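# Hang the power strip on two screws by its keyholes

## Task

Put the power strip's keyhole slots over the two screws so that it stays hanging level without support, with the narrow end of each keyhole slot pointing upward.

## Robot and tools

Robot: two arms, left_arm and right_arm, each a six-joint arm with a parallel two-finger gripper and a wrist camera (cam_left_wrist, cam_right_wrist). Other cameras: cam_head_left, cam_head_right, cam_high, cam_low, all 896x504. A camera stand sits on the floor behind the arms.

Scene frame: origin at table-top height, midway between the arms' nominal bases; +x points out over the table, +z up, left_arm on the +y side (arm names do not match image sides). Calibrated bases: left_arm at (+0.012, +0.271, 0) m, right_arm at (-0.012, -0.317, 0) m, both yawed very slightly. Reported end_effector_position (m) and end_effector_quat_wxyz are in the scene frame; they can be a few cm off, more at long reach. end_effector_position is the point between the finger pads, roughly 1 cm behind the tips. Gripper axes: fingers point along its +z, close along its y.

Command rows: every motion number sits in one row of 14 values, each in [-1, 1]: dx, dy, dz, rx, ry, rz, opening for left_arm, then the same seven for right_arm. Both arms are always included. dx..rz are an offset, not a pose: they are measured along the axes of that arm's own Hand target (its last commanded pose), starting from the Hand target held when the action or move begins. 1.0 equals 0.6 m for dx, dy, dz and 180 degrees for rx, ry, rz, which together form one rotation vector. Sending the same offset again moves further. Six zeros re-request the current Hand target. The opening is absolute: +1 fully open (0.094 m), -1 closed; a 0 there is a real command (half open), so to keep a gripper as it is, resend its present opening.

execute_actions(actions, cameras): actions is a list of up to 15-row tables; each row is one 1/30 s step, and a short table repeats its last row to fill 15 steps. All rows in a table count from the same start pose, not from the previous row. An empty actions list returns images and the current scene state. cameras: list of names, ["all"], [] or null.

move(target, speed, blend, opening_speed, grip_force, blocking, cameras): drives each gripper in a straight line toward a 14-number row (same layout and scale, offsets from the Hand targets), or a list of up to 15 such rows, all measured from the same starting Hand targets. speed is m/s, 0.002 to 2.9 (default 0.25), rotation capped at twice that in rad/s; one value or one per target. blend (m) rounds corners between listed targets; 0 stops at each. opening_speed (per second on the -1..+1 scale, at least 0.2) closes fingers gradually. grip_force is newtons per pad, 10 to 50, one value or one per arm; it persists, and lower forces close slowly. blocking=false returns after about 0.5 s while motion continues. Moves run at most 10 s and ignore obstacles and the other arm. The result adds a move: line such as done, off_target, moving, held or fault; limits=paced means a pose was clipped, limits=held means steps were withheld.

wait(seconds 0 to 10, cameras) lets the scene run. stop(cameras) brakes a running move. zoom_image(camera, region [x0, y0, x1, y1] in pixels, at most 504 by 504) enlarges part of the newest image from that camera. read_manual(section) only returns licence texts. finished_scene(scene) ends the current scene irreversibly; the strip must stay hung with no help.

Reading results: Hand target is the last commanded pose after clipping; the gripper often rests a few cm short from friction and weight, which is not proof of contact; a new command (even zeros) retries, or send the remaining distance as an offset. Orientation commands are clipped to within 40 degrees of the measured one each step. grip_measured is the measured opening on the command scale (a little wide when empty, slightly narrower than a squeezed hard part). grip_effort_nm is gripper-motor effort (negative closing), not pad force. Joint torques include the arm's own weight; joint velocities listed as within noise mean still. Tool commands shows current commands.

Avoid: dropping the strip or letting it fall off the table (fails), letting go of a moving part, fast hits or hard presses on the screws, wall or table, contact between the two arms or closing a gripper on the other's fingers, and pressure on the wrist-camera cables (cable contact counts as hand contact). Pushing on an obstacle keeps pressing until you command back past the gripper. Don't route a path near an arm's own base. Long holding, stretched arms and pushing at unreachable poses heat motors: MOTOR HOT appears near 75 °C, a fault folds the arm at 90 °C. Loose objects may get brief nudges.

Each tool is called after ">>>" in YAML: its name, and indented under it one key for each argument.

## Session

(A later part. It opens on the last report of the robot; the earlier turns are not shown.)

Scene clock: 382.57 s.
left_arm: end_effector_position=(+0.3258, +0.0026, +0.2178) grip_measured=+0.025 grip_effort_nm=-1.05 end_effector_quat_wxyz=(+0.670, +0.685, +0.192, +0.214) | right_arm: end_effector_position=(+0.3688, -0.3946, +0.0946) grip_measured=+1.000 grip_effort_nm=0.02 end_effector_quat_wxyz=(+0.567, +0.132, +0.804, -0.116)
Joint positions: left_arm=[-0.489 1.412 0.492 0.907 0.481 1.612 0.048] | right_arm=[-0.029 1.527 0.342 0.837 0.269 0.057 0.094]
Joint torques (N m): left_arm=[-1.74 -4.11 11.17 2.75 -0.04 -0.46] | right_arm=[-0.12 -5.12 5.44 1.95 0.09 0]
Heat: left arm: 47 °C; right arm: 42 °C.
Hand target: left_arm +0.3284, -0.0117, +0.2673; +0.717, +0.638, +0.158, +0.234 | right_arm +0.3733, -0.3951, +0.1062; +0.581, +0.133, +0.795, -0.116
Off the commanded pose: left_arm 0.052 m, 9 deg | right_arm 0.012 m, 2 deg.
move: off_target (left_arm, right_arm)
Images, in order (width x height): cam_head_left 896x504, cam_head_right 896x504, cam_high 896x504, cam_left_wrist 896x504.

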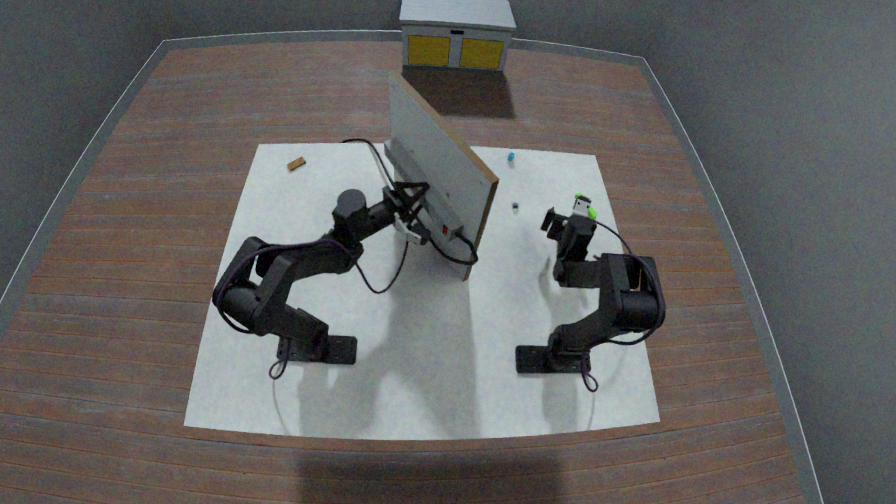

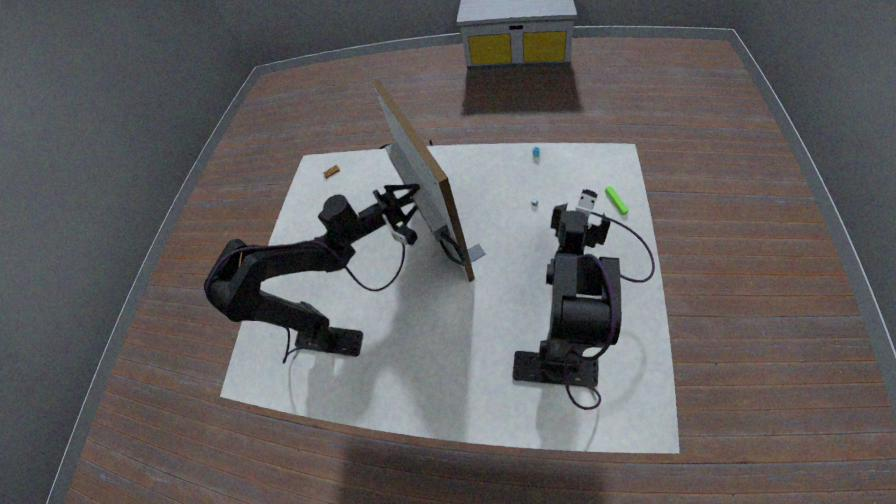

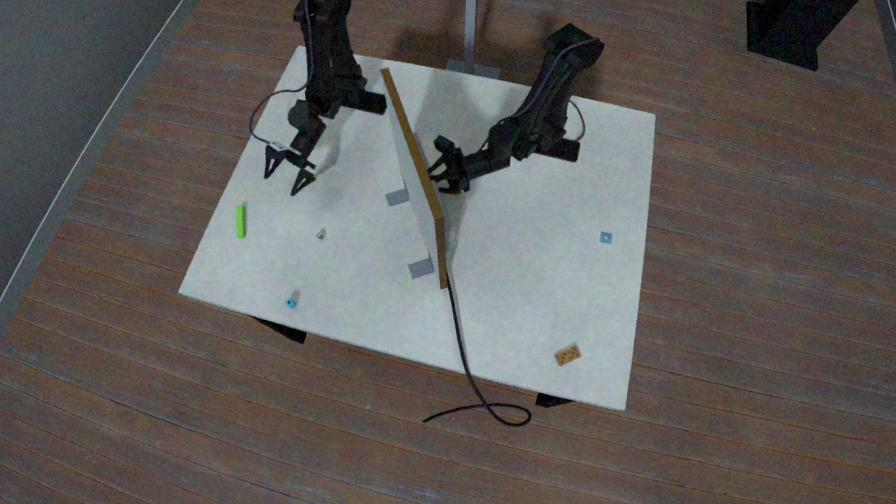

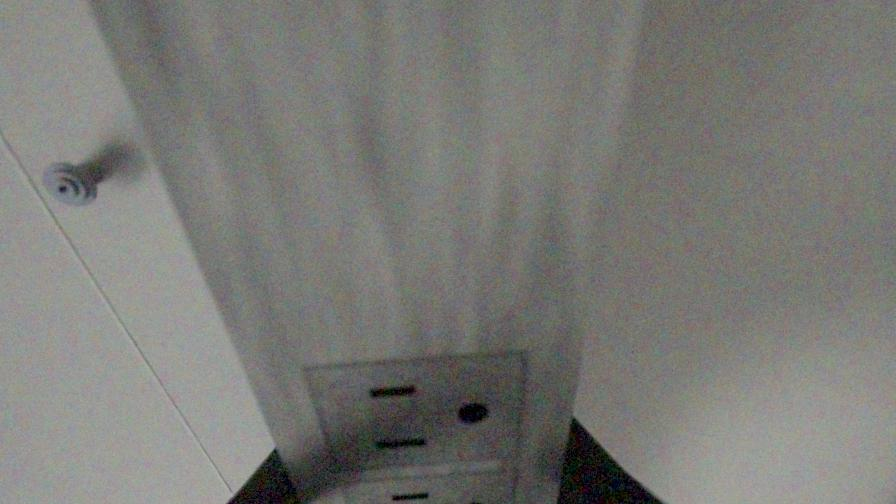

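>>> move:
  target: [0,0.0057,-0.0415,0,0,-0.022,-0.3,0,0,0,0,0,0,1]
  speed: 0.08
  cameras: ["cam_head_left","cam_high","cam_left_wrist"]

>>> zoom_image:
  camera: "cam_head_left"
  region: [340, 60, 520, 290]

Scene clock: 430.03 s.
left_arm: end_effector_position=(+0.3279, +0.0116, +0.2325) grip_measured=+0.025 grip_effort_nm=-1.05 end_effector_quat_wxyz=(+0.683, +0.667, +0.209, +0.211) | right_arm: end_effector_position=(+0.3688, -0.3946, +0.0946) grip_measured=+1.000 grip_effort_nm=0.02 end_effector_quat_wxyz=(+0.567, +0.132, +0.804, -0.116)
Joint positions: left_arm=[-0.466 1.374 0.492 0.907 0.483 1.556 0.048] | right_arm=[-0.029 1.527 0.342 0.837 0.269 0.057 0.094]
Joint torques (N m): left_arm=[-0.06 -7.02 6.37 2.48 0.46 -0.63] | right_arm=[-0.13 -5.11 5.46 2 0.09 0.01]
Heat: left arm: 49 °C; right arm: 43 °C.
Hand target: left_arm +0.3149, +0.0095, +0.2672; +0.724, +0.632, +0.180, +0.209 | right_arm +0.3733, -0.3951, +0.1062; +0.581, +0.133, +0.795, -0.116
Off the commanded pose: left_arm 0.037 m, 7 deg | right_arm 0.012 m, 2 deg.
move: off_target (left_arm, right_arm)
Images, in order (width x height): cam_head_left 896x504, cam_high 896x504, cam_left_wrist 896x504.

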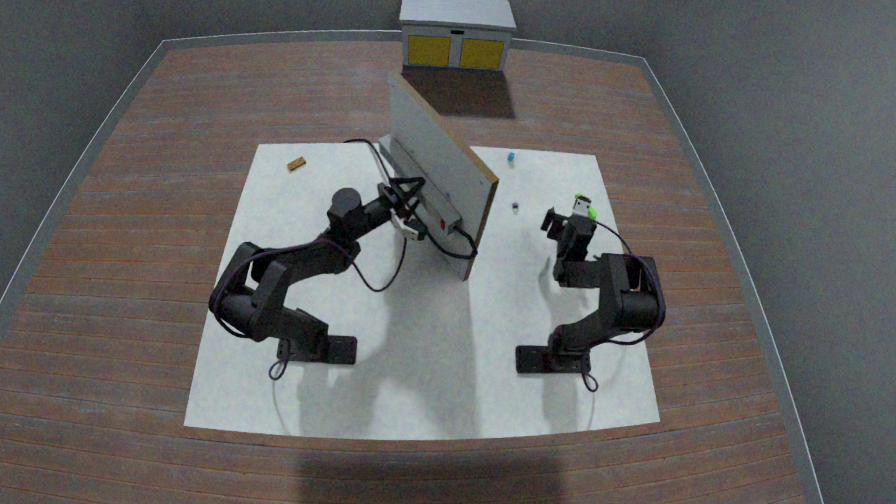

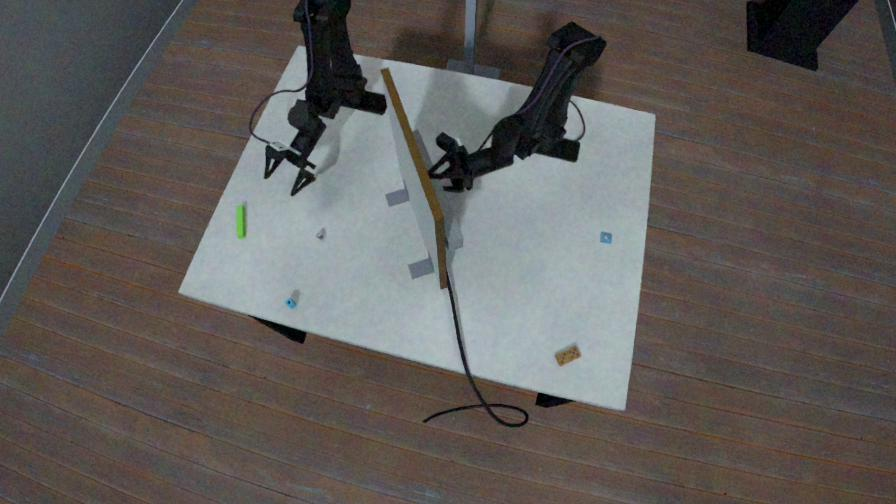

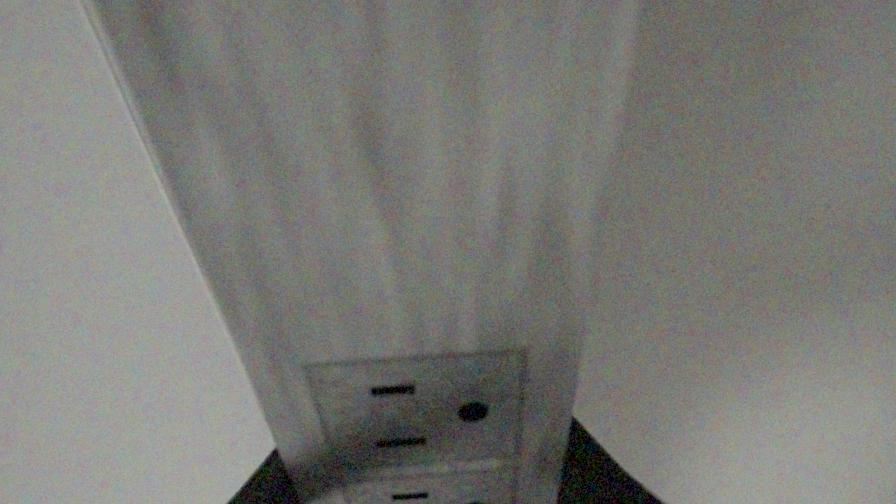

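Scaled by 2.191.

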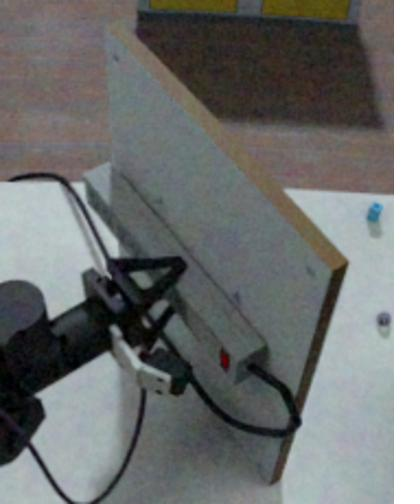

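>>> move:
  target: [-0.016,0.071,-0.0205,0,0,-0.006,-0.3,0,0,0,0,0,0,1]
  speed: 0.1
  cameras: ["cam_head_left","cam_head_right","cam_high","cam_left_wrist"]

>>> zoom_image:
  camera: "cam_head_left"
  region: [340, 60, 520, 290]

>>> zoom_image:
  camera: "cam_head_right"
  region: [340, 70, 500, 290]

Scene clock: 461.77 s.
left_arm: end_effector_position=(+0.3054, +0.0234, +0.2706) grip_measured=+0.025 grip_effort_nm=-1.05 end_effector_quat_wxyz=(+0.697, +0.653, +0.207, +0.213) | right_arm: end_effector_position=(+0.3688, -0.3946, +0.0946) grip_measured=+1.000 grip_effort_nm=0.02 end_effector_quat_wxyz=(+0.567, +0.132, +0.804, -0.116)
Joint positions: left_arm=[-0.466 1.17 0.492 0.746 0.483 1.528 0.048] | right_arm=[-0.029 1.527 0.342 0.837 0.269 0.057 0.094]
Joint torques (N m): left_arm=[0.01 -5.89 11.14 1.51 0.44 -0.63] | right_arm=[-0.1 -5.14 5.42 1.97 0.11 0]
Heat: left arm: 48 °C; right arm: 43 °C.
Hand target: left_arm +0.2971, +0.0196, +0.3078; +0.726, +0.630, +0.186, +0.202 | right_arm +0.3733, -0.3951, +0.1062; +0.581, +0.133, +0.795, -0.116
Off the commanded pose: left_arm 0.038 m, 5 deg | right_arm 0.012 m, 2 deg.
move: off_target (left_arm, right_arm)
Images, in order (width x height): cam_head_left 896x504, cam_head_right 896x504, cam_high 896x504, cam_left_wrist 896x504.

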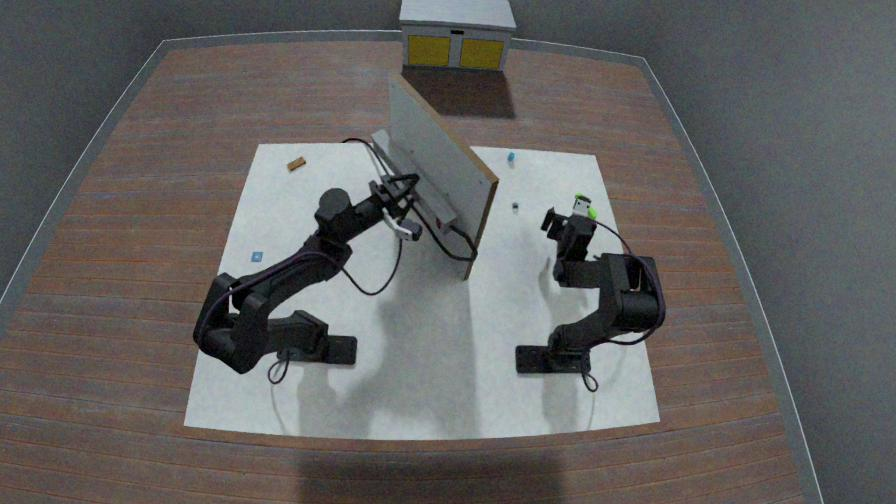

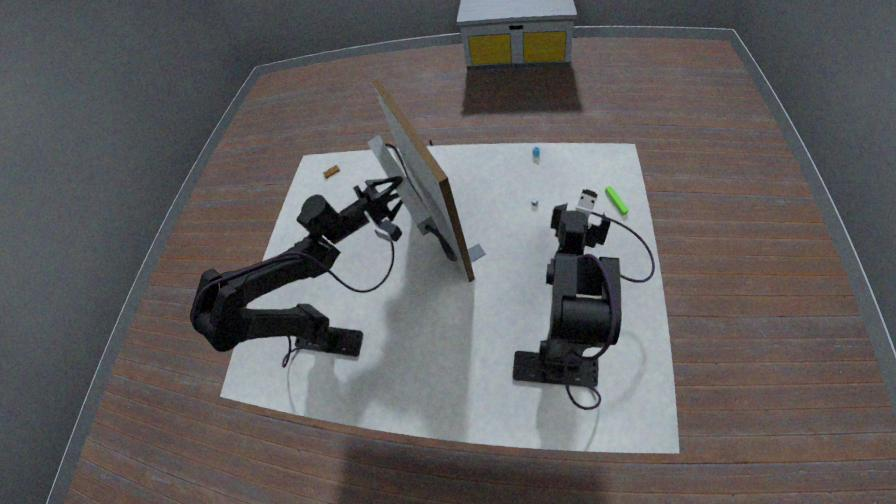

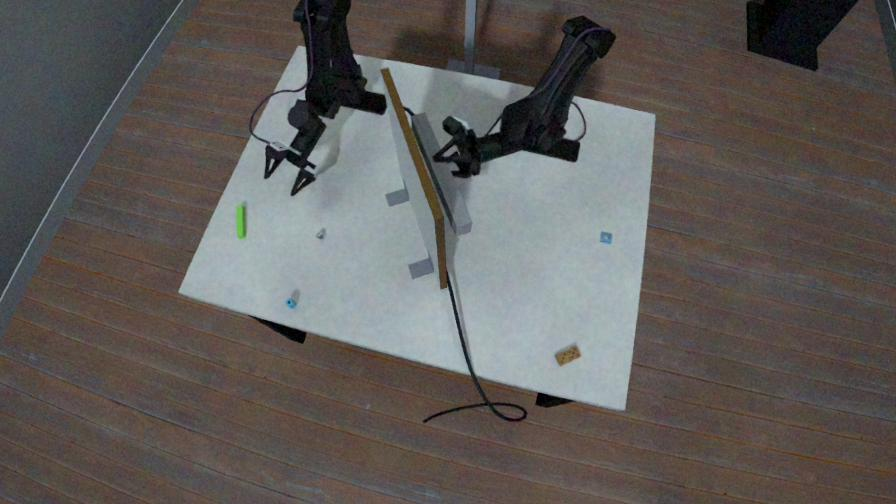

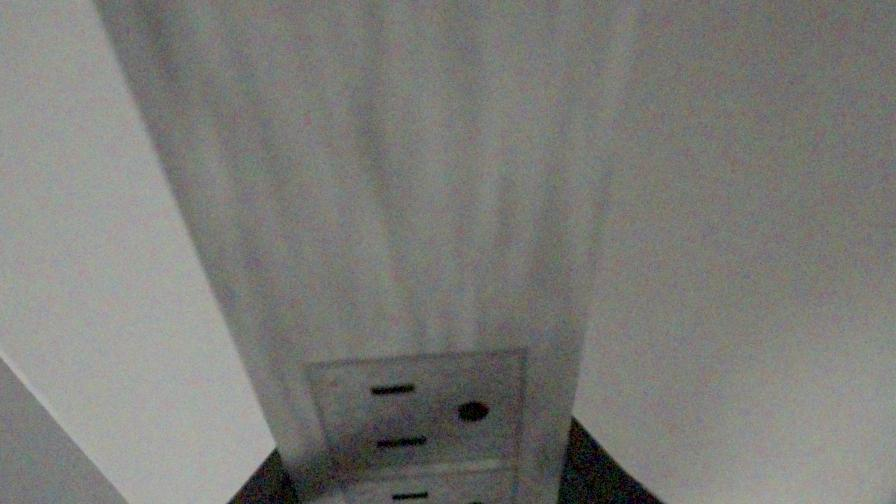

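Scaled by 2.191.

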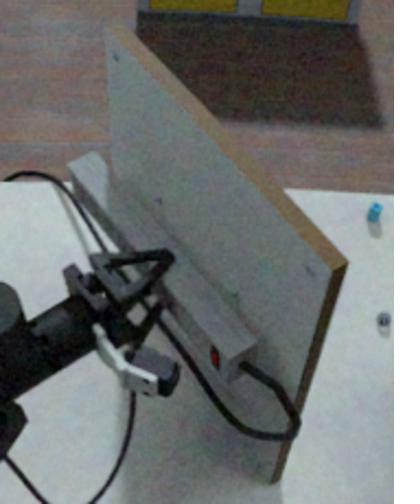

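Scaled by 2.291.

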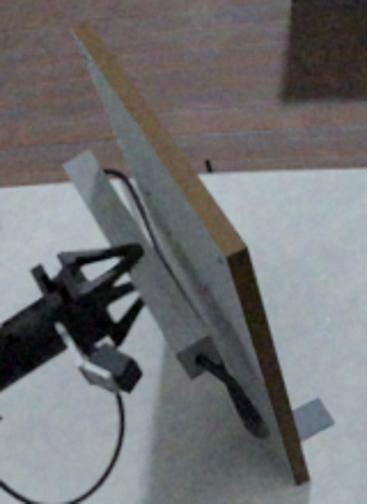

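>>> move:
  target: [0.005,0.0023,0.0213,0.022,0,-0.008,-0.3,0,0,0,0,0,0,1]
  speed: 0.1
  cameras: ["cam_head_left","cam_head_right"]

>>> zoom_image:
  camera: "cam_head_left"
  region: [340, 60, 520, 290]

>>> zoom_image:
  camera: "cam_head_right"
  region: [340, 70, 500, 290]

Scene clock: 483.20 s.
left_arm: end_effector_position=(+0.3137, +0.0190, +0.2768) grip_measured=+0.025 grip_effort_nm=-1.05 end_effector_quat_wxyz=(+0.680, +0.670, +0.224, +0.197) | right_arm: end_effector_position=(+0.3688, -0.3946, +0.0946) grip_measured=+1.000 grip_effort_nm=0.02 end_effector_quat_wxyz=(+0.567, +0.132, +0.804, -0.116)
Joint positions: left_arm=[-0.466 1.17 0.584 0.588 0.483 1.528 0.048] | right_arm=[-0.029 1.527 0.342 0.837 0.269 0.057 0.094]
Joint torques (N m): left_arm=[-0.68 -4.7 11.89 1.55 0.39 -0.42] | right_arm=[0.01 -5.08 5.41 1.98 0.1 0.03]
Heat: left arm: 45 °C; right arm: 43 °C.
Hand target: left_arm +0.3062, +0.0106, +0.3108; +0.707, +0.653, +0.200, +0.187 | right_arm +0.3733, -0.3951, +0.1062; +0.581, +0.133, +0.795, -0.116
Off the commanded pose: left_arm 0.036 m, 5 deg | right_arm 0.012 m, 2 deg.
move: off_target (left_arm, right_arm)
Images, in order (width x height): cam_head_left 896x504, cam_head_right 896x504.

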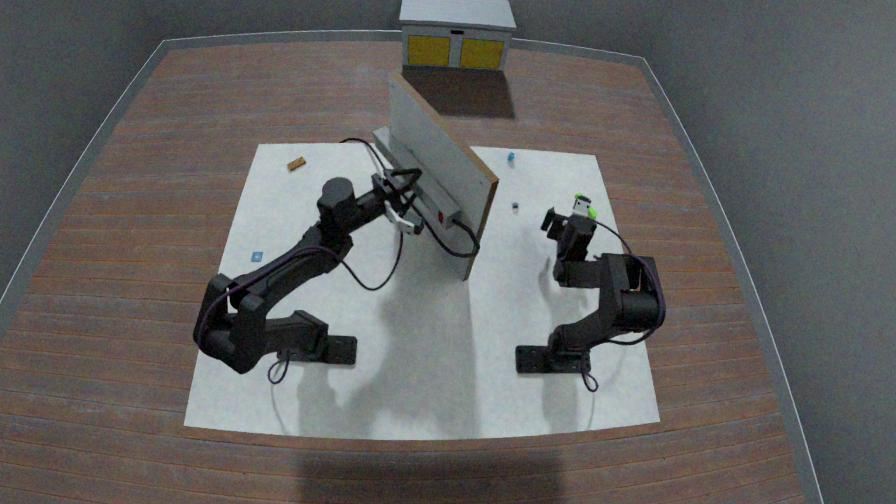

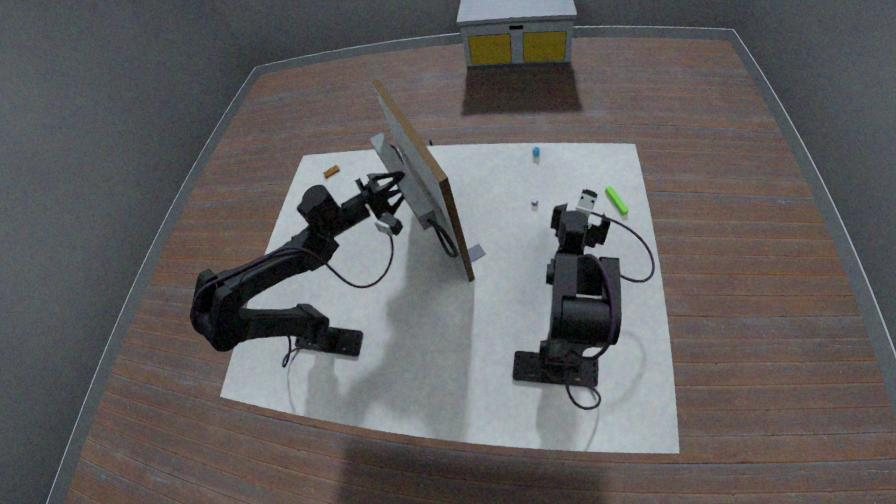

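Scaled by 2.191.

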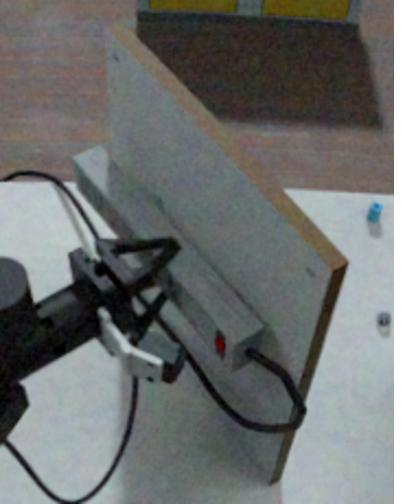

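Scaled by 2.291.

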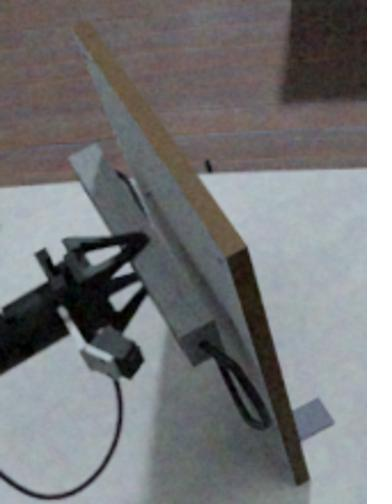

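>>> move:
  target: [-0.003,-0.009,0.036,0,0,0,-0.3,0,0,0,0,0,0,1]
  speed: 0.06
  cameras: ["cam_head_left","cam_head_right","cam_left_wrist"]

>>> zoom_image:
  camera: "cam_head_right"
  region: [340, 70, 500, 290]

Scene clock: 523.47 s.
left_arm: end_effector_position=(+0.3181, +0.0058, +0.2678) grip_measured=+0.025 grip_effort_nm=-1.05 end_effector_quat_wxyz=(+0.673, +0.679, +0.228, +0.185) | right_arm: end_effector_position=(+0.3688, -0.3946, +0.0946) grip_measured=+1.000 grip_effort_nm=0.02 end_effector_quat_wxyz=(+0.567, +0.132, +0.804, -0.116)
Joint positions: left_arm=[-0.5 1.227 0.61 0.588 0.46 1.528 0.048] | right_arm=[-0.029 1.527 0.342 0.837 0.269 0.057 0.094]
Joint torques (N m): left_arm=[-1.87 -3.14 12.37 2.05 0.1 -0.36] | right_arm=[-0.03 -4.98 5.49 1.98 0.07 0.02]
Heat: left arm: 45 °C; right arm: 43 °C.
Hand target: left_arm +0.3161, -0.0091, +0.3069; +0.707, +0.653, +0.200, +0.186 | right_arm +0.3733, -0.3951, +0.1062; +0.581, +0.133, +0.795, -0.116
Off the commanded pose: left_arm 0.042 m, 6 deg | right_arm 0.012 m, 2 deg.
move: off_target (left_arm, right_arm)
Images, in order (width x height): cam_head_left 896x504, cam_head_right 896x504, cam_left_wrist 896x504.

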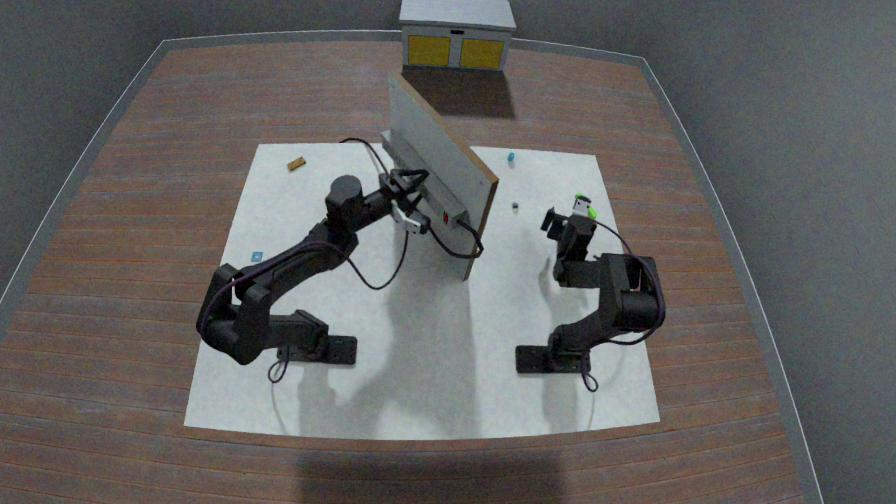

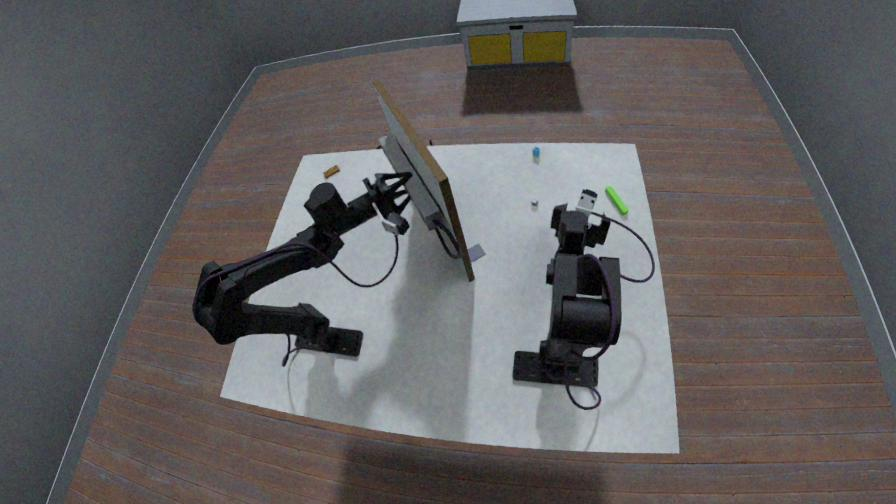

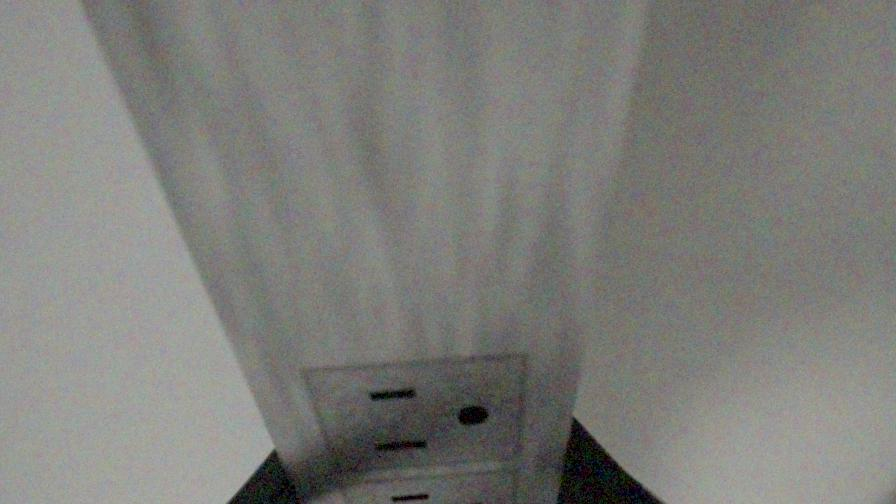

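Scaled by 2.291.

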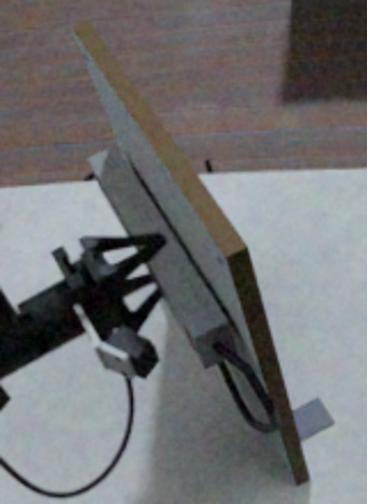

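>>> move:
  target: [0,0.013,0.001,0,0,0.007,-0.3,0,0,0,0,0,0,1]
  speed: 0.04

Scene clock: 531.27 s.
left_arm: end_effector_position=(+0.3182, +0.0057, +0.2680) grip_measured=+0.025 grip_effort_nm=-1.05 end_effector_quat_wxyz=(+0.673, +0.679, +0.228, +0.186) | right_arm: end_effector_position=(+0.3688, -0.3946, +0.0946) grip_measured=+1.000 grip_effort_nm=0.02 end_effector_quat_wxyz=(+0.567, +0.132, +0.804, -0.116)
Joint positions: left_arm=[-0.5 1.227 0.612 0.585 0.46 1.53 0.048] | right_arm=[-0.029 1.527 0.342 0.837 0.269 0.057 0.094]
Joint torques (N m): left_arm=[-1.72 -4.11 14.19 1.71 0.11 -0.16] | right_arm=[-0.16 -5.05 5.35 1.96 0.06 0.02]
Heat: left arm: 46 °C; right arm: 43 °C.
Hand target: left_arm +0.3164, -0.0090, +0.3147; +0.704, +0.655, +0.193, +0.194 | right_arm +0.3733, -0.3951, +0.1062; +0.581, +0.133, +0.795, -0.116
Off the commanded pose: left_arm 0.049 m, 6 deg | right_arm 0.012 m, 2 deg.
move: off_target (left_arm, right_arm)

>>> move:
  target: [0,0.012,0.001,0,0,0.005,-0.3,0,0,0,0,0,0,1]
  speed: 0.04

>>> move:
  target: [0,0.012,0.001,0,0,0,-0.3,0,0,0,0,0,0,1]
  speed: 0.04

Scene clock: 535.17 s.
left_arm: end_effector_position=(+0.3182, +0.0057, +0.2686) grip_measured=+0.025 grip_effort_nm=-1.05 end_effector_quat_wxyz=(+0.667, +0.685, +0.229, +0.185) | right_arm: end_effector_position=(+0.3688, -0.3946, +0.0946) grip_measured=+1.000 grip_effort_nm=0.02 end_effector_quat_wxyz=(+0.567, +0.132, +0.804, -0.116)
Joint positions: left_arm=[-0.5 1.219 0.627 0.545 0.46 1.54 0.048] | right_arm=[-0.029 1.527 0.342 0.837 0.269 0.057 0.094]
Joint torques (N m): left_arm=[-1.77 -4.41 14.61 1.82 0.11 -0.08] | right_arm=[-0.09 -5.04 5.46 1.94 0.12 -0.01]
Heat: left arm: 46 °C; right arm: 43 °C.
Hand target: left_arm +0.3165, -0.0090, +0.3220; +0.703, +0.656, +0.188, +0.200 | right_arm +0.3733, -0.3951, +0.1062; +0.581, +0.133, +0.795, -0.116
Off the commanded pose: left_arm 0.055 m, 7 deg | right_arm 0.012 m, 2 deg.
move: off_target (left_arm, right_arm)

Scene clock: 536.20 s.
left_arm: end_effector_position=(+0.3183, +0.0057, +0.2696) grip_measured=+0.025 grip_effort_nm=-1.05 end_effector_quat_wxyz=(+0.660, +0.691, +0.229, +0.185) | right_arm: end_effector_position=(+0.3688, -0.3946, +0.0946) grip_measured=+1.000 grip_effort_nm=0.02 end_effector_quat_wxyz=(+0.567, +0.132, +0.804, -0.116)
Joint positions: left_arm=[-0.5 1.211 0.646 0.499 0.46 1.554 0.048] | right_arm=[-0.029 1.527 0.342 0.837 0.269 0.057 0.094]
Joint torques (N m): left_arm=[-1.68 -4.66 15.02 1.98 0.13 -0.24] | right_arm=[0.02 -5.15 5.53 1.96 0.08 0.01]
Heat: left arm: 46 °C; right arm: 43 °C.
Hand target: left_arm +0.3166, -0.0091, +0.3292; +0.703, +0.656, +0.188, +0.200 | right_arm +0.3733, -0.3951, +0.1062; +0.581, +0.133, +0.795, -0.116
Off the commanded pose: left_arm 0.061 m, 8 deg | right_arm 0.012 m, 2 deg.
move: off_target (left_arm, right_arm)

>>> move:
  target: [0,-0.0133,-0.041,0,0,-0.003,-0.3,0,0,0,0,0,0,1]
  speed: 0.08

Scene clock: 542.97 s.
left_arm: end_effector_position=(+0.3179, +0.0149, +0.2840) grip_measured=+0.025 grip_effort_nm=-1.05 end_effector_quat_wxyz=(+0.668, +0.680, +0.225, +0.202) | right_arm: end_effector_position=(+0.3688, -0.3946, +0.0946) grip_measured=+1.000 grip_effort_nm=0.02 end_effector_quat_wxyz=(+0.567, +0.132, +0.804, -0.116)
Joint positions: left_arm=[-0.48 1.171 0.646 0.497 0.46 1.558 0.048] | right_arm=[-0.029 1.527 0.342 0.837 0.269 0.057 0.094]
Joint velocities: left_arm=[within noise] | right_arm=[-0.002 0.002 0.022 0.007 0.154 0.007 0]
Joint torques (N m): left_arm=[0.06 -6.26 9.05 2.01 0.62 -0.42] | right_arm=[0.05 -5.14 5.48 1.98 0.09 0.03]
Heat: left arm: 46 °C; right arm: 43 °C.
Hand target: left_arm +0.3039, +0.0113, +0.3196; +0.704, +0.655, +0.191, +0.197 | right_arm +0.3733, -0.3951, +0.1062; +0.581, +0.133, +0.795, -0.116
Off the commanded pose: left_arm 0.038 m, 6 deg | right_arm 0.012 m, 2 deg.
move: off_target (left_arm, right_arm)

>>> move:
  target: [-0.005,-0.018,-0.022,0,0,-0.003,-0.3,0,0,0,0,0,0,1]
  speed: 0.08
  cameras: ["cam_head_left","cam_head_right","cam_left_wrist"]

>>> zoom_image:
  camera: "cam_head_left"
  region: [370, 110, 490, 250]

>>> zoom_image:
  camera: "cam_head_right"
  region: [360, 120, 480, 260]

Scene clock: 551.57 s.
left_arm: end_effector_position=(+0.3108, +0.0239, +0.2771) grip_measured=+0.025 grip_effort_nm=-1.05 end_effector_quat_wxyz=(+0.666, +0.680, +0.228, +0.203) | right_arm: end_effector_position=(+0.3688, -0.3946, +0.0946) grip_measured=+1.000 grip_effort_nm=0.02 end_effector_quat_wxyz=(+0.567, +0.132, +0.804, -0.116)
Joint positions: left_arm=[-0.465 1.127 0.597 0.497 0.468 1.558 0.048] | right_arm=[-0.029 1.527 0.342 0.837 0.269 0.057 0.094]
Joint torques (N m): left_arm=[0.1 -5.98 7.5 2.25 0.72 -0.5] | right_arm=[-0.08 -5.18 5.3 1.96 0.08 0.03]
Heat: left arm: 45 °C; right arm: 43 °C.
Hand target: left_arm +0.2947, +0.0202, +0.3080; +0.705, +0.654, +0.194, +0.193 | right_arm +0.3733, -0.3951, +0.1062; +0.581, +0.133, +0.795, -0.116
Off the commanded pose: left_arm 0.035 m, 7 deg | right_arm 0.012 m, 2 deg.
move: off_target (left_arm, right_arm)
Images, in order (width x height): cam_head_left 896x504, cam_head_right 896x504, cam_left_wrist 896x504.

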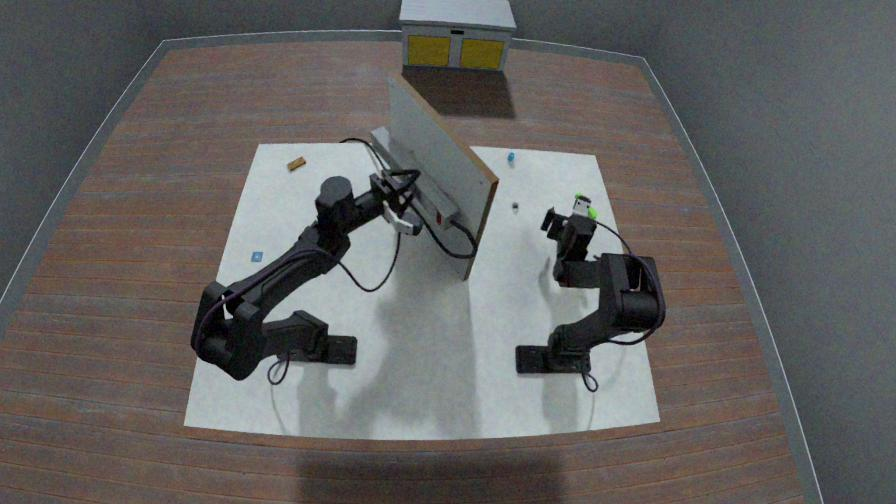

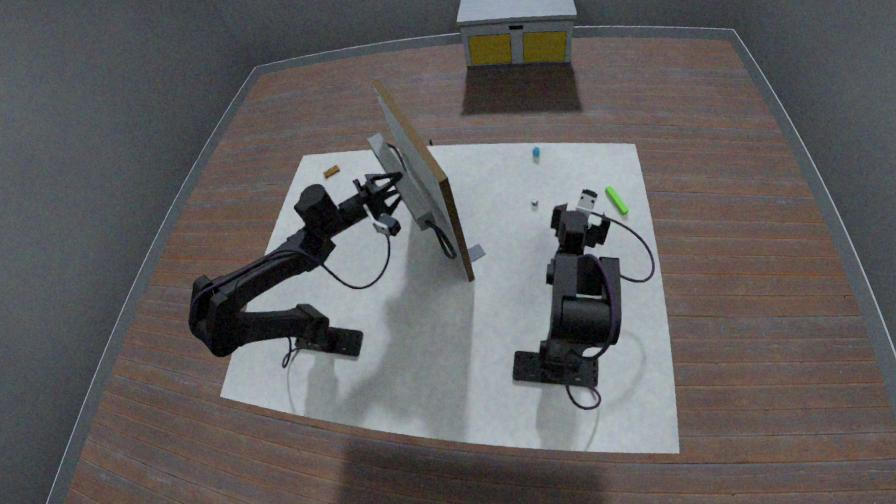

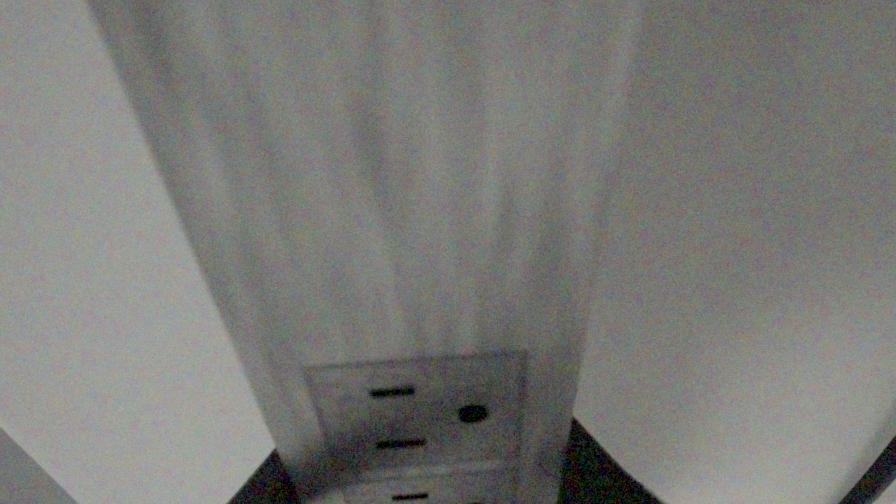

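Scaled by 3.600.

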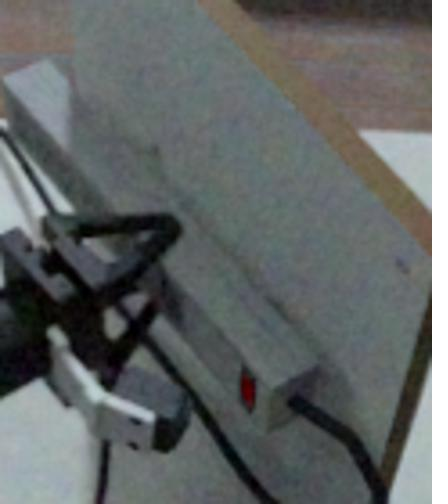

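Scaled by 3.600.

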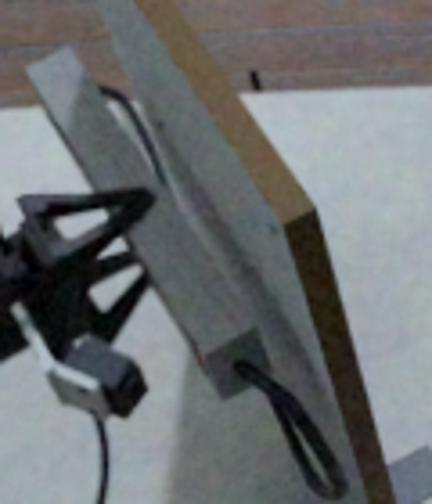

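>>> move:
  target: [-0.0043,-0.0108,0.0223,-0.008,-0.008,0,-0.3,0,0,0,0,0,0,1]
  speed: 0.06

Scene clock: 560.83 s.
left_arm: end_effector_position=(+0.3142, +0.0192, +0.2765) grip_measured=+0.025 grip_effort_nm=-1.05 end_effector_quat_wxyz=(+0.674, +0.674, +0.220, +0.205) | right_arm: end_effector_position=(+0.3688, -0.3946, +0.0946) grip_measured=+1.000 grip_effort_nm=0.02 end_effector_quat_wxyz=(+0.567, +0.132, +0.804, -0.116)
Joint positions: left_arm=[-0.469 1.165 0.59 0.567 0.473 1.553 0.048] | right_arm=[-0.029 1.527 0.342 0.837 0.269 0.057 0.094]
Joint torques (N m): left_arm=[-1.25 -3.44 7.39 2.64 0.67 -0.58] | right_arm=[-0.25 -5.09 5.44 1.97 0.09 0.01]
Heat: left arm: 46 °C; right arm: 43 °C.
Hand target: left_arm +0.2997, +0.0071, +0.3024; +0.715, +0.648, +0.183, +0.187 | right_arm +0.3733, -0.3951, +0.1062; +0.581, +0.133, +0.795, -0.116
Off the commanded pose: left_arm 0.032 m, 7 deg | right_arm 0.012 m, 2 deg.
move: off_target (left_arm, right_arm)

>>> move:
  target: [-0.0065,-0.0113,0.013,0,-0.004,-0.005,-0.3,0,0,0,0,0,0,1]
  speed: 0.06

Scene clock: 569.07 s.
left_arm: end_effector_position=(+0.3137, +0.0086, +0.2707) grip_measured=+0.025 grip_effort_nm=-1.05 end_effector_quat_wxyz=(+0.678, +0.676, +0.216, +0.192) | right_arm: end_effector_position=(+0.3688, -0.3946, +0.0946) grip_measured=+1.000 grip_effort_nm=0.02 end_effector_quat_wxyz=(+0.567, +0.132, +0.804, -0.116)
Joint positions: left_arm=[-0.494 1.208 0.59 0.61 0.474 1.54 0.048] | right_arm=[-0.029 1.527 0.342 0.837 0.269 0.057 0.094]
Joint torques (N m): left_arm=[-1.31 -3.63 7.28 2.65 0.52 -0.62] | right_arm=[-0.03 -5.11 5.38 1.98 0.08 -0.02]
Heat: left arm: 47 °C; right arm: 44 °C.
Hand target: left_arm +0.3005, -0.0022, +0.2965; +0.718, +0.648, +0.184, +0.178 | right_arm +0.3733, -0.3951, +0.1062; +0.581, +0.133, +0.795, -0.116
Off the commanded pose: left_arm 0.031 m, 7 deg | right_arm 0.012 m, 2 deg.
move: off_target (left_arm, right_arm)

>>> move:
  target: [0.007,-0.0005,0.025,0,0,0,-0.3,0,0,0,0,0,0,1]
  speed: 0.04

Scene clock: 575.33 s.
left_arm: end_effector_position=(+0.3161, +0.0042, +0.2614) grip_measured=+0.025 grip_effort_nm=-1.05 end_effector_quat_wxyz=(+0.674, +0.681, +0.219, +0.185) | right_arm: end_effector_position=(+0.3688, -0.3946, +0.0946) grip_measured=+1.000 grip_effort_nm=0.02 end_effector_quat_wxyz=(+0.567, +0.132, +0.804, -0.116)
Joint positions: left_arm=[-0.5 1.24 0.59 0.622 0.475 1.54 0.048] | right_arm=[-0.029 1.527 0.342 0.837 0.269 0.057 0.094]
Joint torques (N m): left_arm=[-1.94 -2.09 10.47 2.75 0.35 -0.59] | right_arm=[0.08 -5.27 5.39 1.98 0.1 0]
Heat: left arm: 48 °C; right arm: 44 °C.
Hand target: left_arm +0.3115, -0.0131, +0.2975; +0.718, +0.648, +0.184, +0.178 | right_arm +0.3733, -0.3951, +0.1062; +0.581, +0.133, +0.795, -0.116
Off the commanded pose: left_arm 0.040 m, 8 deg | right_arm 0.012 m, 2 deg.
move: off_target (left_arm, right_arm)

>>> move:
  target: [-0.002,0.02,-0.03,0,0,0.003,-0.3,0,0,0,0,0,0,1]
  speed: 0.08

Scene clock: 582.23 s.
left_arm: end_effector_position=(+0.3149, +0.0075, +0.2689) grip_measured=+0.025 grip_effort_nm=-1.05 end_effector_quat_wxyz=(+0.679, +0.676, +0.215, +0.190) | right_arm: end_effector_position=(+0.3688, -0.3946, +0.0946) grip_measured=+1.000 grip_effort_nm=0.02 end_effector_quat_wxyz=(+0.567, +0.132, +0.804, -0.116)
Joint positions: left_arm=[-0.492 1.22 0.59 0.622 0.479 1.54 0.048] | right_arm=[-0.029 1.527 0.342 0.837 0.269 0.057 0.094]
Joint torques (N m): left_arm=[0.08 -6.46 9.55 2.06 0.68 -0.52] | right_arm=[0.01 -5.11 5.42 1.99 0.09 0]
Heat: left arm: 50 °C; right arm: 44 °C.
Hand target: left_arm +0.3014, +0.0030, +0.3078; +0.717, +0.648, +0.180, +0.181 | right_arm +0.3733, -0.3951, +0.1062; +0.581, +0.133, +0.795, -0.116
Off the commanded pose: left_arm 0.041 m, 7 deg | right_arm 0.012 m, 2 deg.
move: off_target (left_arm, right_arm)

>>> move:
  target: [0,0.025,-0.006,0,0,0,-0.3,0,0,0,0,0,0,1]
  speed: 0.08

Scene clock: 586.50 s.
left_arm: end_effector_position=(+0.3114, +0.0136, +0.2778) grip_measured=+0.025 grip_effort_nm=-1.05 end_effector_quat_wxyz=(+0.682, +0.672, +0.213, +0.195) | right_arm: end_effector_position=(+0.3688, -0.3946, +0.0946) grip_measured=+1.000 grip_effort_nm=0.02 end_effector_quat_wxyz=(+0.567, +0.132, +0.804, -0.116)
Joint positions: left_arm=[-0.478 1.181 0.59 0.597 0.49 1.54 0.048] | right_arm=[-0.029 1.527 0.342 0.837 0.269 0.057 0.094]
Joint torques (N m): left_arm=[0.13 -6.35 12.26 1.52 0.68 -0.56] | right_arm=[0.03 -5.11 5.26 1.98 0.12 -0.01]
Heat: left arm: 50 °C; right arm: 44 °C.
Hand target: left_arm +0.2992, +0.0075, +0.3224; +0.717, +0.648, +0.180, +0.181 | right_arm +0.3733, -0.3951, +0.1062; +0.581, +0.133, +0.795, -0.116
Off the commanded pose: left_arm 0.047 m, 6 deg | right_arm 0.012 m, 2 deg.
move: off_target (left_arm, right_arm)

>>> move:
  target:
    - [0.007,0.024,-0.003,0,0,0,-0.3,0,0,0,0,0,0,1]
  speed: 0.08

>>> move:
  target: [0.002,0,0.03,0,0,-0.002,-0.3,0,0,0,0,0,0,1]
  speed: 0.04

Scene clock: 593.47 s.
left_arm: end_effector_position=(+0.3153, +0.0178, +0.2937) grip_measured=+0.025 grip_effort_nm=-1.05 end_effector_quat_wxyz=(+0.683, +0.671, +0.211, +0.196) | right_arm: end_effector_position=(+0.3688, -0.3946, +0.0946) grip_measured=+1.000 grip_effort_nm=0.02 end_effector_quat_wxyz=(+0.567, +0.132, +0.804, -0.116)
Joint positions: left_arm=[-0.454 1.165 0.643 0.535 0.515 1.54 0.048] | right_arm=[-0.029 1.527 0.342 0.837 0.269 0.057 0.094]
Joint torques (N m): left_arm=[0.06 -6.23 12.18 1.52 0.7 -0.59] | right_arm=[-0.02 -5.03 5.48 1.96 0.11 0.01]
Heat: left arm: 48 °C; right arm: 44 °C.
Hand target: left_arm +0.3016, +0.0125, +0.3364; +0.717, +0.648, +0.180, +0.181 | right_arm +0.3733, -0.3951, +0.1062; +0.581, +0.133, +0.795, -0.116
Off the commanded pose: left_arm 0.045 m, 6 deg | right_arm 0.012 m, 2 deg.
move: off_target (left_arm, right_arm)

Scene clock: 594.60 s.
left_arm: end_effector_position=(+0.3190, +0.0085, +0.3027) grip_measured=+0.025 grip_effort_nm=-1.05 end_effector_quat_wxyz=(+0.688, +0.670, +0.202, +0.193) | right_arm: end_effector_position=(+0.3688, -0.3946, +0.0946) grip_measured=+1.000 grip_effort_nm=0.02 end_effector_quat_wxyz=(+0.567, +0.132, +0.804, -0.116)
Joint positions: left_arm=[-0.471 1.199 0.689 0.535 0.515 1.54 0.048] | right_arm=[-0.029 1.527 0.342 0.837 0.269 0.057 0.094]
Joint torques (N m): left_arm=[-1.29 -3.89 12.34 1.74 0.3 -0.64] | right_arm=[-0.09 -5.07 5.38 1.99 0.08 0]
Heat: left arm: 48 °C; right arm: 44 °C.
Hand target: left_arm +0.3115, -0.0025, +0.3381; +0.718, +0.648, +0.182, +0.179 | right_arm +0.3733, -0.3951, +0.1062; +0.581, +0.133, +0.795, -0.116
Off the commanded pose: left_arm 0.038 m, 5 deg | right_arm 0.012 m, 2 deg.
move: off_target (left_arm, right_arm)

>>> move:
  target: [0,-0.03,0.0,0,0,0,-0.3,0,0,0,0,0,0,1]
  speed: 0.05

Scene clock: 598.23 s.
left_arm: end_effector_position=(+0.3212, +0.0066, +0.2993) grip_measured=+0.025 grip_effort_nm=-1.05 end_effector_quat_wxyz=(+0.687, +0.671, +0.204, +0.192) | right_arm: end_effector_position=(+0.3688, -0.3946, +0.0946) grip_measured=+1.000 grip_effort_nm=0.02 end_effector_quat_wxyz=(+0.567, +0.132, +0.804, -0.116)
Joint positions: left_arm=[-0.474 1.214 0.689 0.545 0.511 1.54 0.048] | right_arm=[-0.029 1.527 0.342 0.837 0.269 0.057 0.094]
Joint torques (N m): left_arm=[-1.57 -3.22 8.1 2.41 0.26 -0.6] | right_arm=[-0.13 -5.12 5.39 1.96 0.08 0]
Heat: left arm: 48 °C; right arm: 44 °C.
Hand target: left_arm +0.3119, -0.0042, +0.3202; +0.718, +0.648, +0.183, +0.179 | right_arm +0.3733, -0.3951, +0.1062; +0.581, +0.133, +0.795, -0.116
Off the commanded pose: left_arm 0.025 m, 5 deg | right_arm 0.012 m, 2 deg.
move: off_target (left_arm, right_arm)

>>> move:
  target: [-0.004,-0.03,0.0,0,0,0,-0.3,0,0,0,0,0,0,1]
  speed: 0.05

>>> move:
  target: [0,-0.015,0.0,0,0,0,-0.3,0,0,0,0,0,0,1]
  speed: 0.05

Scene clock: 603.27 s.
left_arm: end_effector_position=(+0.3212, +0.0056, +0.2978) grip_measured=+0.025 grip_effort_nm=-1.05 end_effector_quat_wxyz=(+0.701, +0.655, +0.200, +0.201) | right_arm: end_effector_position=(+0.3688, -0.3946, +0.0946) grip_measured=+1.000 grip_effort_nm=0.02 end_effector_quat_wxyz=(+0.567, +0.132, +0.804, -0.116)
Joint positions: left_arm=[-0.483 1.236 0.646 0.662 0.493 1.52 0.048] | right_arm=[-0.029 1.527 0.342 0.837 0.269 0.057 0.094]
Joint torques (N m): left_arm=[-2.02 -2.62 6.86 2.09 0.26 -0.38] | right_arm=[-0.13 -5.05 5.41 1.96 0.1 0.01]
Heat: left arm: 48 °C; right arm: 44 °C.
Hand target: left_arm +0.3102, -0.0071, +0.3023; +0.718, +0.648, +0.183, +0.179 | right_arm +0.3733, -0.3951, +0.1062; +0.581, +0.133, +0.795, -0.116
Off the commanded pose: left_arm 0.017 m, 4 deg | right_arm 0.012 m, 2 deg.
move: off_target (left_arm, right_arm)

Scene clock: 604.40 s.
left_arm: end_effector_position=(+0.3210, +0.0060, +0.2959) grip_measured=+0.025 grip_effort_nm=-1.05 end_effector_quat_wxyz=(+0.709, +0.646, +0.197, +0.204) | right_arm: end_effector_position=(+0.3688, -0.3946, +0.0946) grip_measured=+1.000 grip_effort_nm=0.02 end_effector_quat_wxyz=(+0.567, +0.132, +0.804, -0.116)
Joint positions: left_arm=[-0.483 1.251 0.62 0.732 0.492 1.507 0.048] | right_arm=[-0.029 1.527 0.342 0.837 0.269 0.057 0.094]
Joint torques (N m): left_arm=[-2.24 -2.32 6.68 1.84 0.26 -0.23] | right_arm=[-0.03 -5.07 5.41 1.97 0.07 0.02]
Heat: left arm: 48 °C; right arm: 44 °C.
Hand target: left_arm +0.3104, -0.0080, +0.2934; +0.718, +0.648, +0.183, +0.179 | right_arm +0.3733, -0.3951, +0.1062; +0.581, +0.133, +0.795, -0.116
Off the commanded pose: left_arm 0.018 m, 3 deg | right_arm 0.012 m, 2 deg.
move: off_target (left_arm, right_arm)

>>> move:
  target:
    - [0,0.01,-0.04,0,0,0,-0.3,0,0,0,0,0,0,1]
  speed: 0.06

Scene clock: 612.07 s.
left_arm: end_effector_position=(+0.3133, +0.0159, +0.2802) grip_measured=+0.025 grip_effort_nm=-1.05 end_effector_quat_wxyz=(+0.700, +0.655, +0.206, +0.195) | right_arm: end_effector_position=(+0.3688, -0.3946, +0.0946) grip_measured=+1.000 grip_effort_nm=0.02 end_effector_quat_wxyz=(+0.567, +0.132, +0.804, -0.116)
Joint positions: left_arm=[-0.46 1.21 0.561 0.713 0.516 1.506 0.048] | right_arm=[-0.029 1.527 0.342 0.837 0.269 0.057 0.094]
Joint torques (N m): left_arm=[0.02 -6.48 7.41 1.53 0.59 -0.26] | right_arm=[-0.02 -5.05 5.42 1.97 0.08 0]
Heat: left arm: 47 °C; right arm: 44 °C.
Hand target: left_arm +0.2984, +0.0133, +0.2971; +0.718, +0.648, +0.182, +0.179 | right_arm +0.3733, -0.3951, +0.1062; +0.581, +0.133, +0.795, -0.116
Off the commanded pose: left_arm 0.023 m, 4 deg | right_arm 0.012 m, 2 deg.
move: off_target (left_arm, right_arm)

>>> move:
  target: [0,0,0.03,0.018,0,0,-0.3,0,0,0,0,0,0,1]
  speed: 0.05

Scene clock: 617.77 s.
left_arm: end_effector_position=(+0.3128, +0.0092, +0.2703) grip_measured=+0.025 grip_effort_nm=-1.05 end_effector_quat_wxyz=(+0.678, +0.680, +0.211, +0.181) | right_arm: end_effector_position=(+0.3688, -0.3946, +0.0946) grip_measured=+1.000 grip_effort_nm=0.02 end_effector_quat_wxyz=(+0.567, +0.132, +0.804, -0.116)
Joint positions: left_arm=[-0.477 1.21 0.598 0.595 0.514 1.538 0.048] | right_arm=[-0.029 1.527 0.342 0.837 0.269 0.057 0.094]
Joint torques (N m): left_arm=[-1.25 -3.92 11.86 1.49 0.27 -0.22] | right_arm=[-0.1 -5.07 5.44 1.95 0.07 -0.02]
Heat: left arm: 47 °C; right arm: 44 °C.
Hand target: left_arm +0.3073, -0.0022, +0.2988; +0.699, +0.668, +0.187, +0.174 | right_arm +0.3733, -0.3951, +0.1062; +0.581, +0.133, +0.795, -0.116
Off the commanded pose: left_arm 0.031 m, 4 deg | right_arm 0.012 m, 2 deg.
move: off_target (left_arm, right_arm)

>>> move:
  target: [0.005,0.006,0.018,0,0,0,-0.3,0,0,0,0,0,0,1]
  speed: 0.05

Scene clock: 622.00 s.
left_arm: end_effector_position=(+0.3170, +0.0049, +0.2713) grip_measured=+0.025 grip_effort_nm=-1.05 end_effector_quat_wxyz=(+0.678, +0.681, +0.212, +0.179) | right_arm: end_effector_position=(+0.3688, -0.3946, +0.0946) grip_measured=+1.000 grip_effort_nm=0.02 end_effector_quat_wxyz=(+0.567, +0.132, +0.804, -0.116)
Joint positions: left_arm=[-0.483 1.234 0.621 0.593 0.51 1.538 0.048] | right_arm=[-0.029 1.527 0.342 0.837 0.269 0.057 0.094]
Joint torques (N m): left_arm=[-1.72 -2.85 13.27 1.53 0.19 -0.25] | right_arm=[0.05 -5.08 5.37 1.96 0.11 0]
Heat: left arm: 46 °C; right arm: 44 °C.
Hand target: left_arm +0.3152, -0.0100, +0.3027; +0.699, +0.668, +0.187, +0.173 | right_arm +0.3733, -0.3951, +0.1062; +0.581, +0.133, +0.795, -0.116
Off the commanded pose: left_arm 0.035 m, 4 deg | right_arm 0.012 m, 2 deg.
move: off_target (left_arm, right_arm)


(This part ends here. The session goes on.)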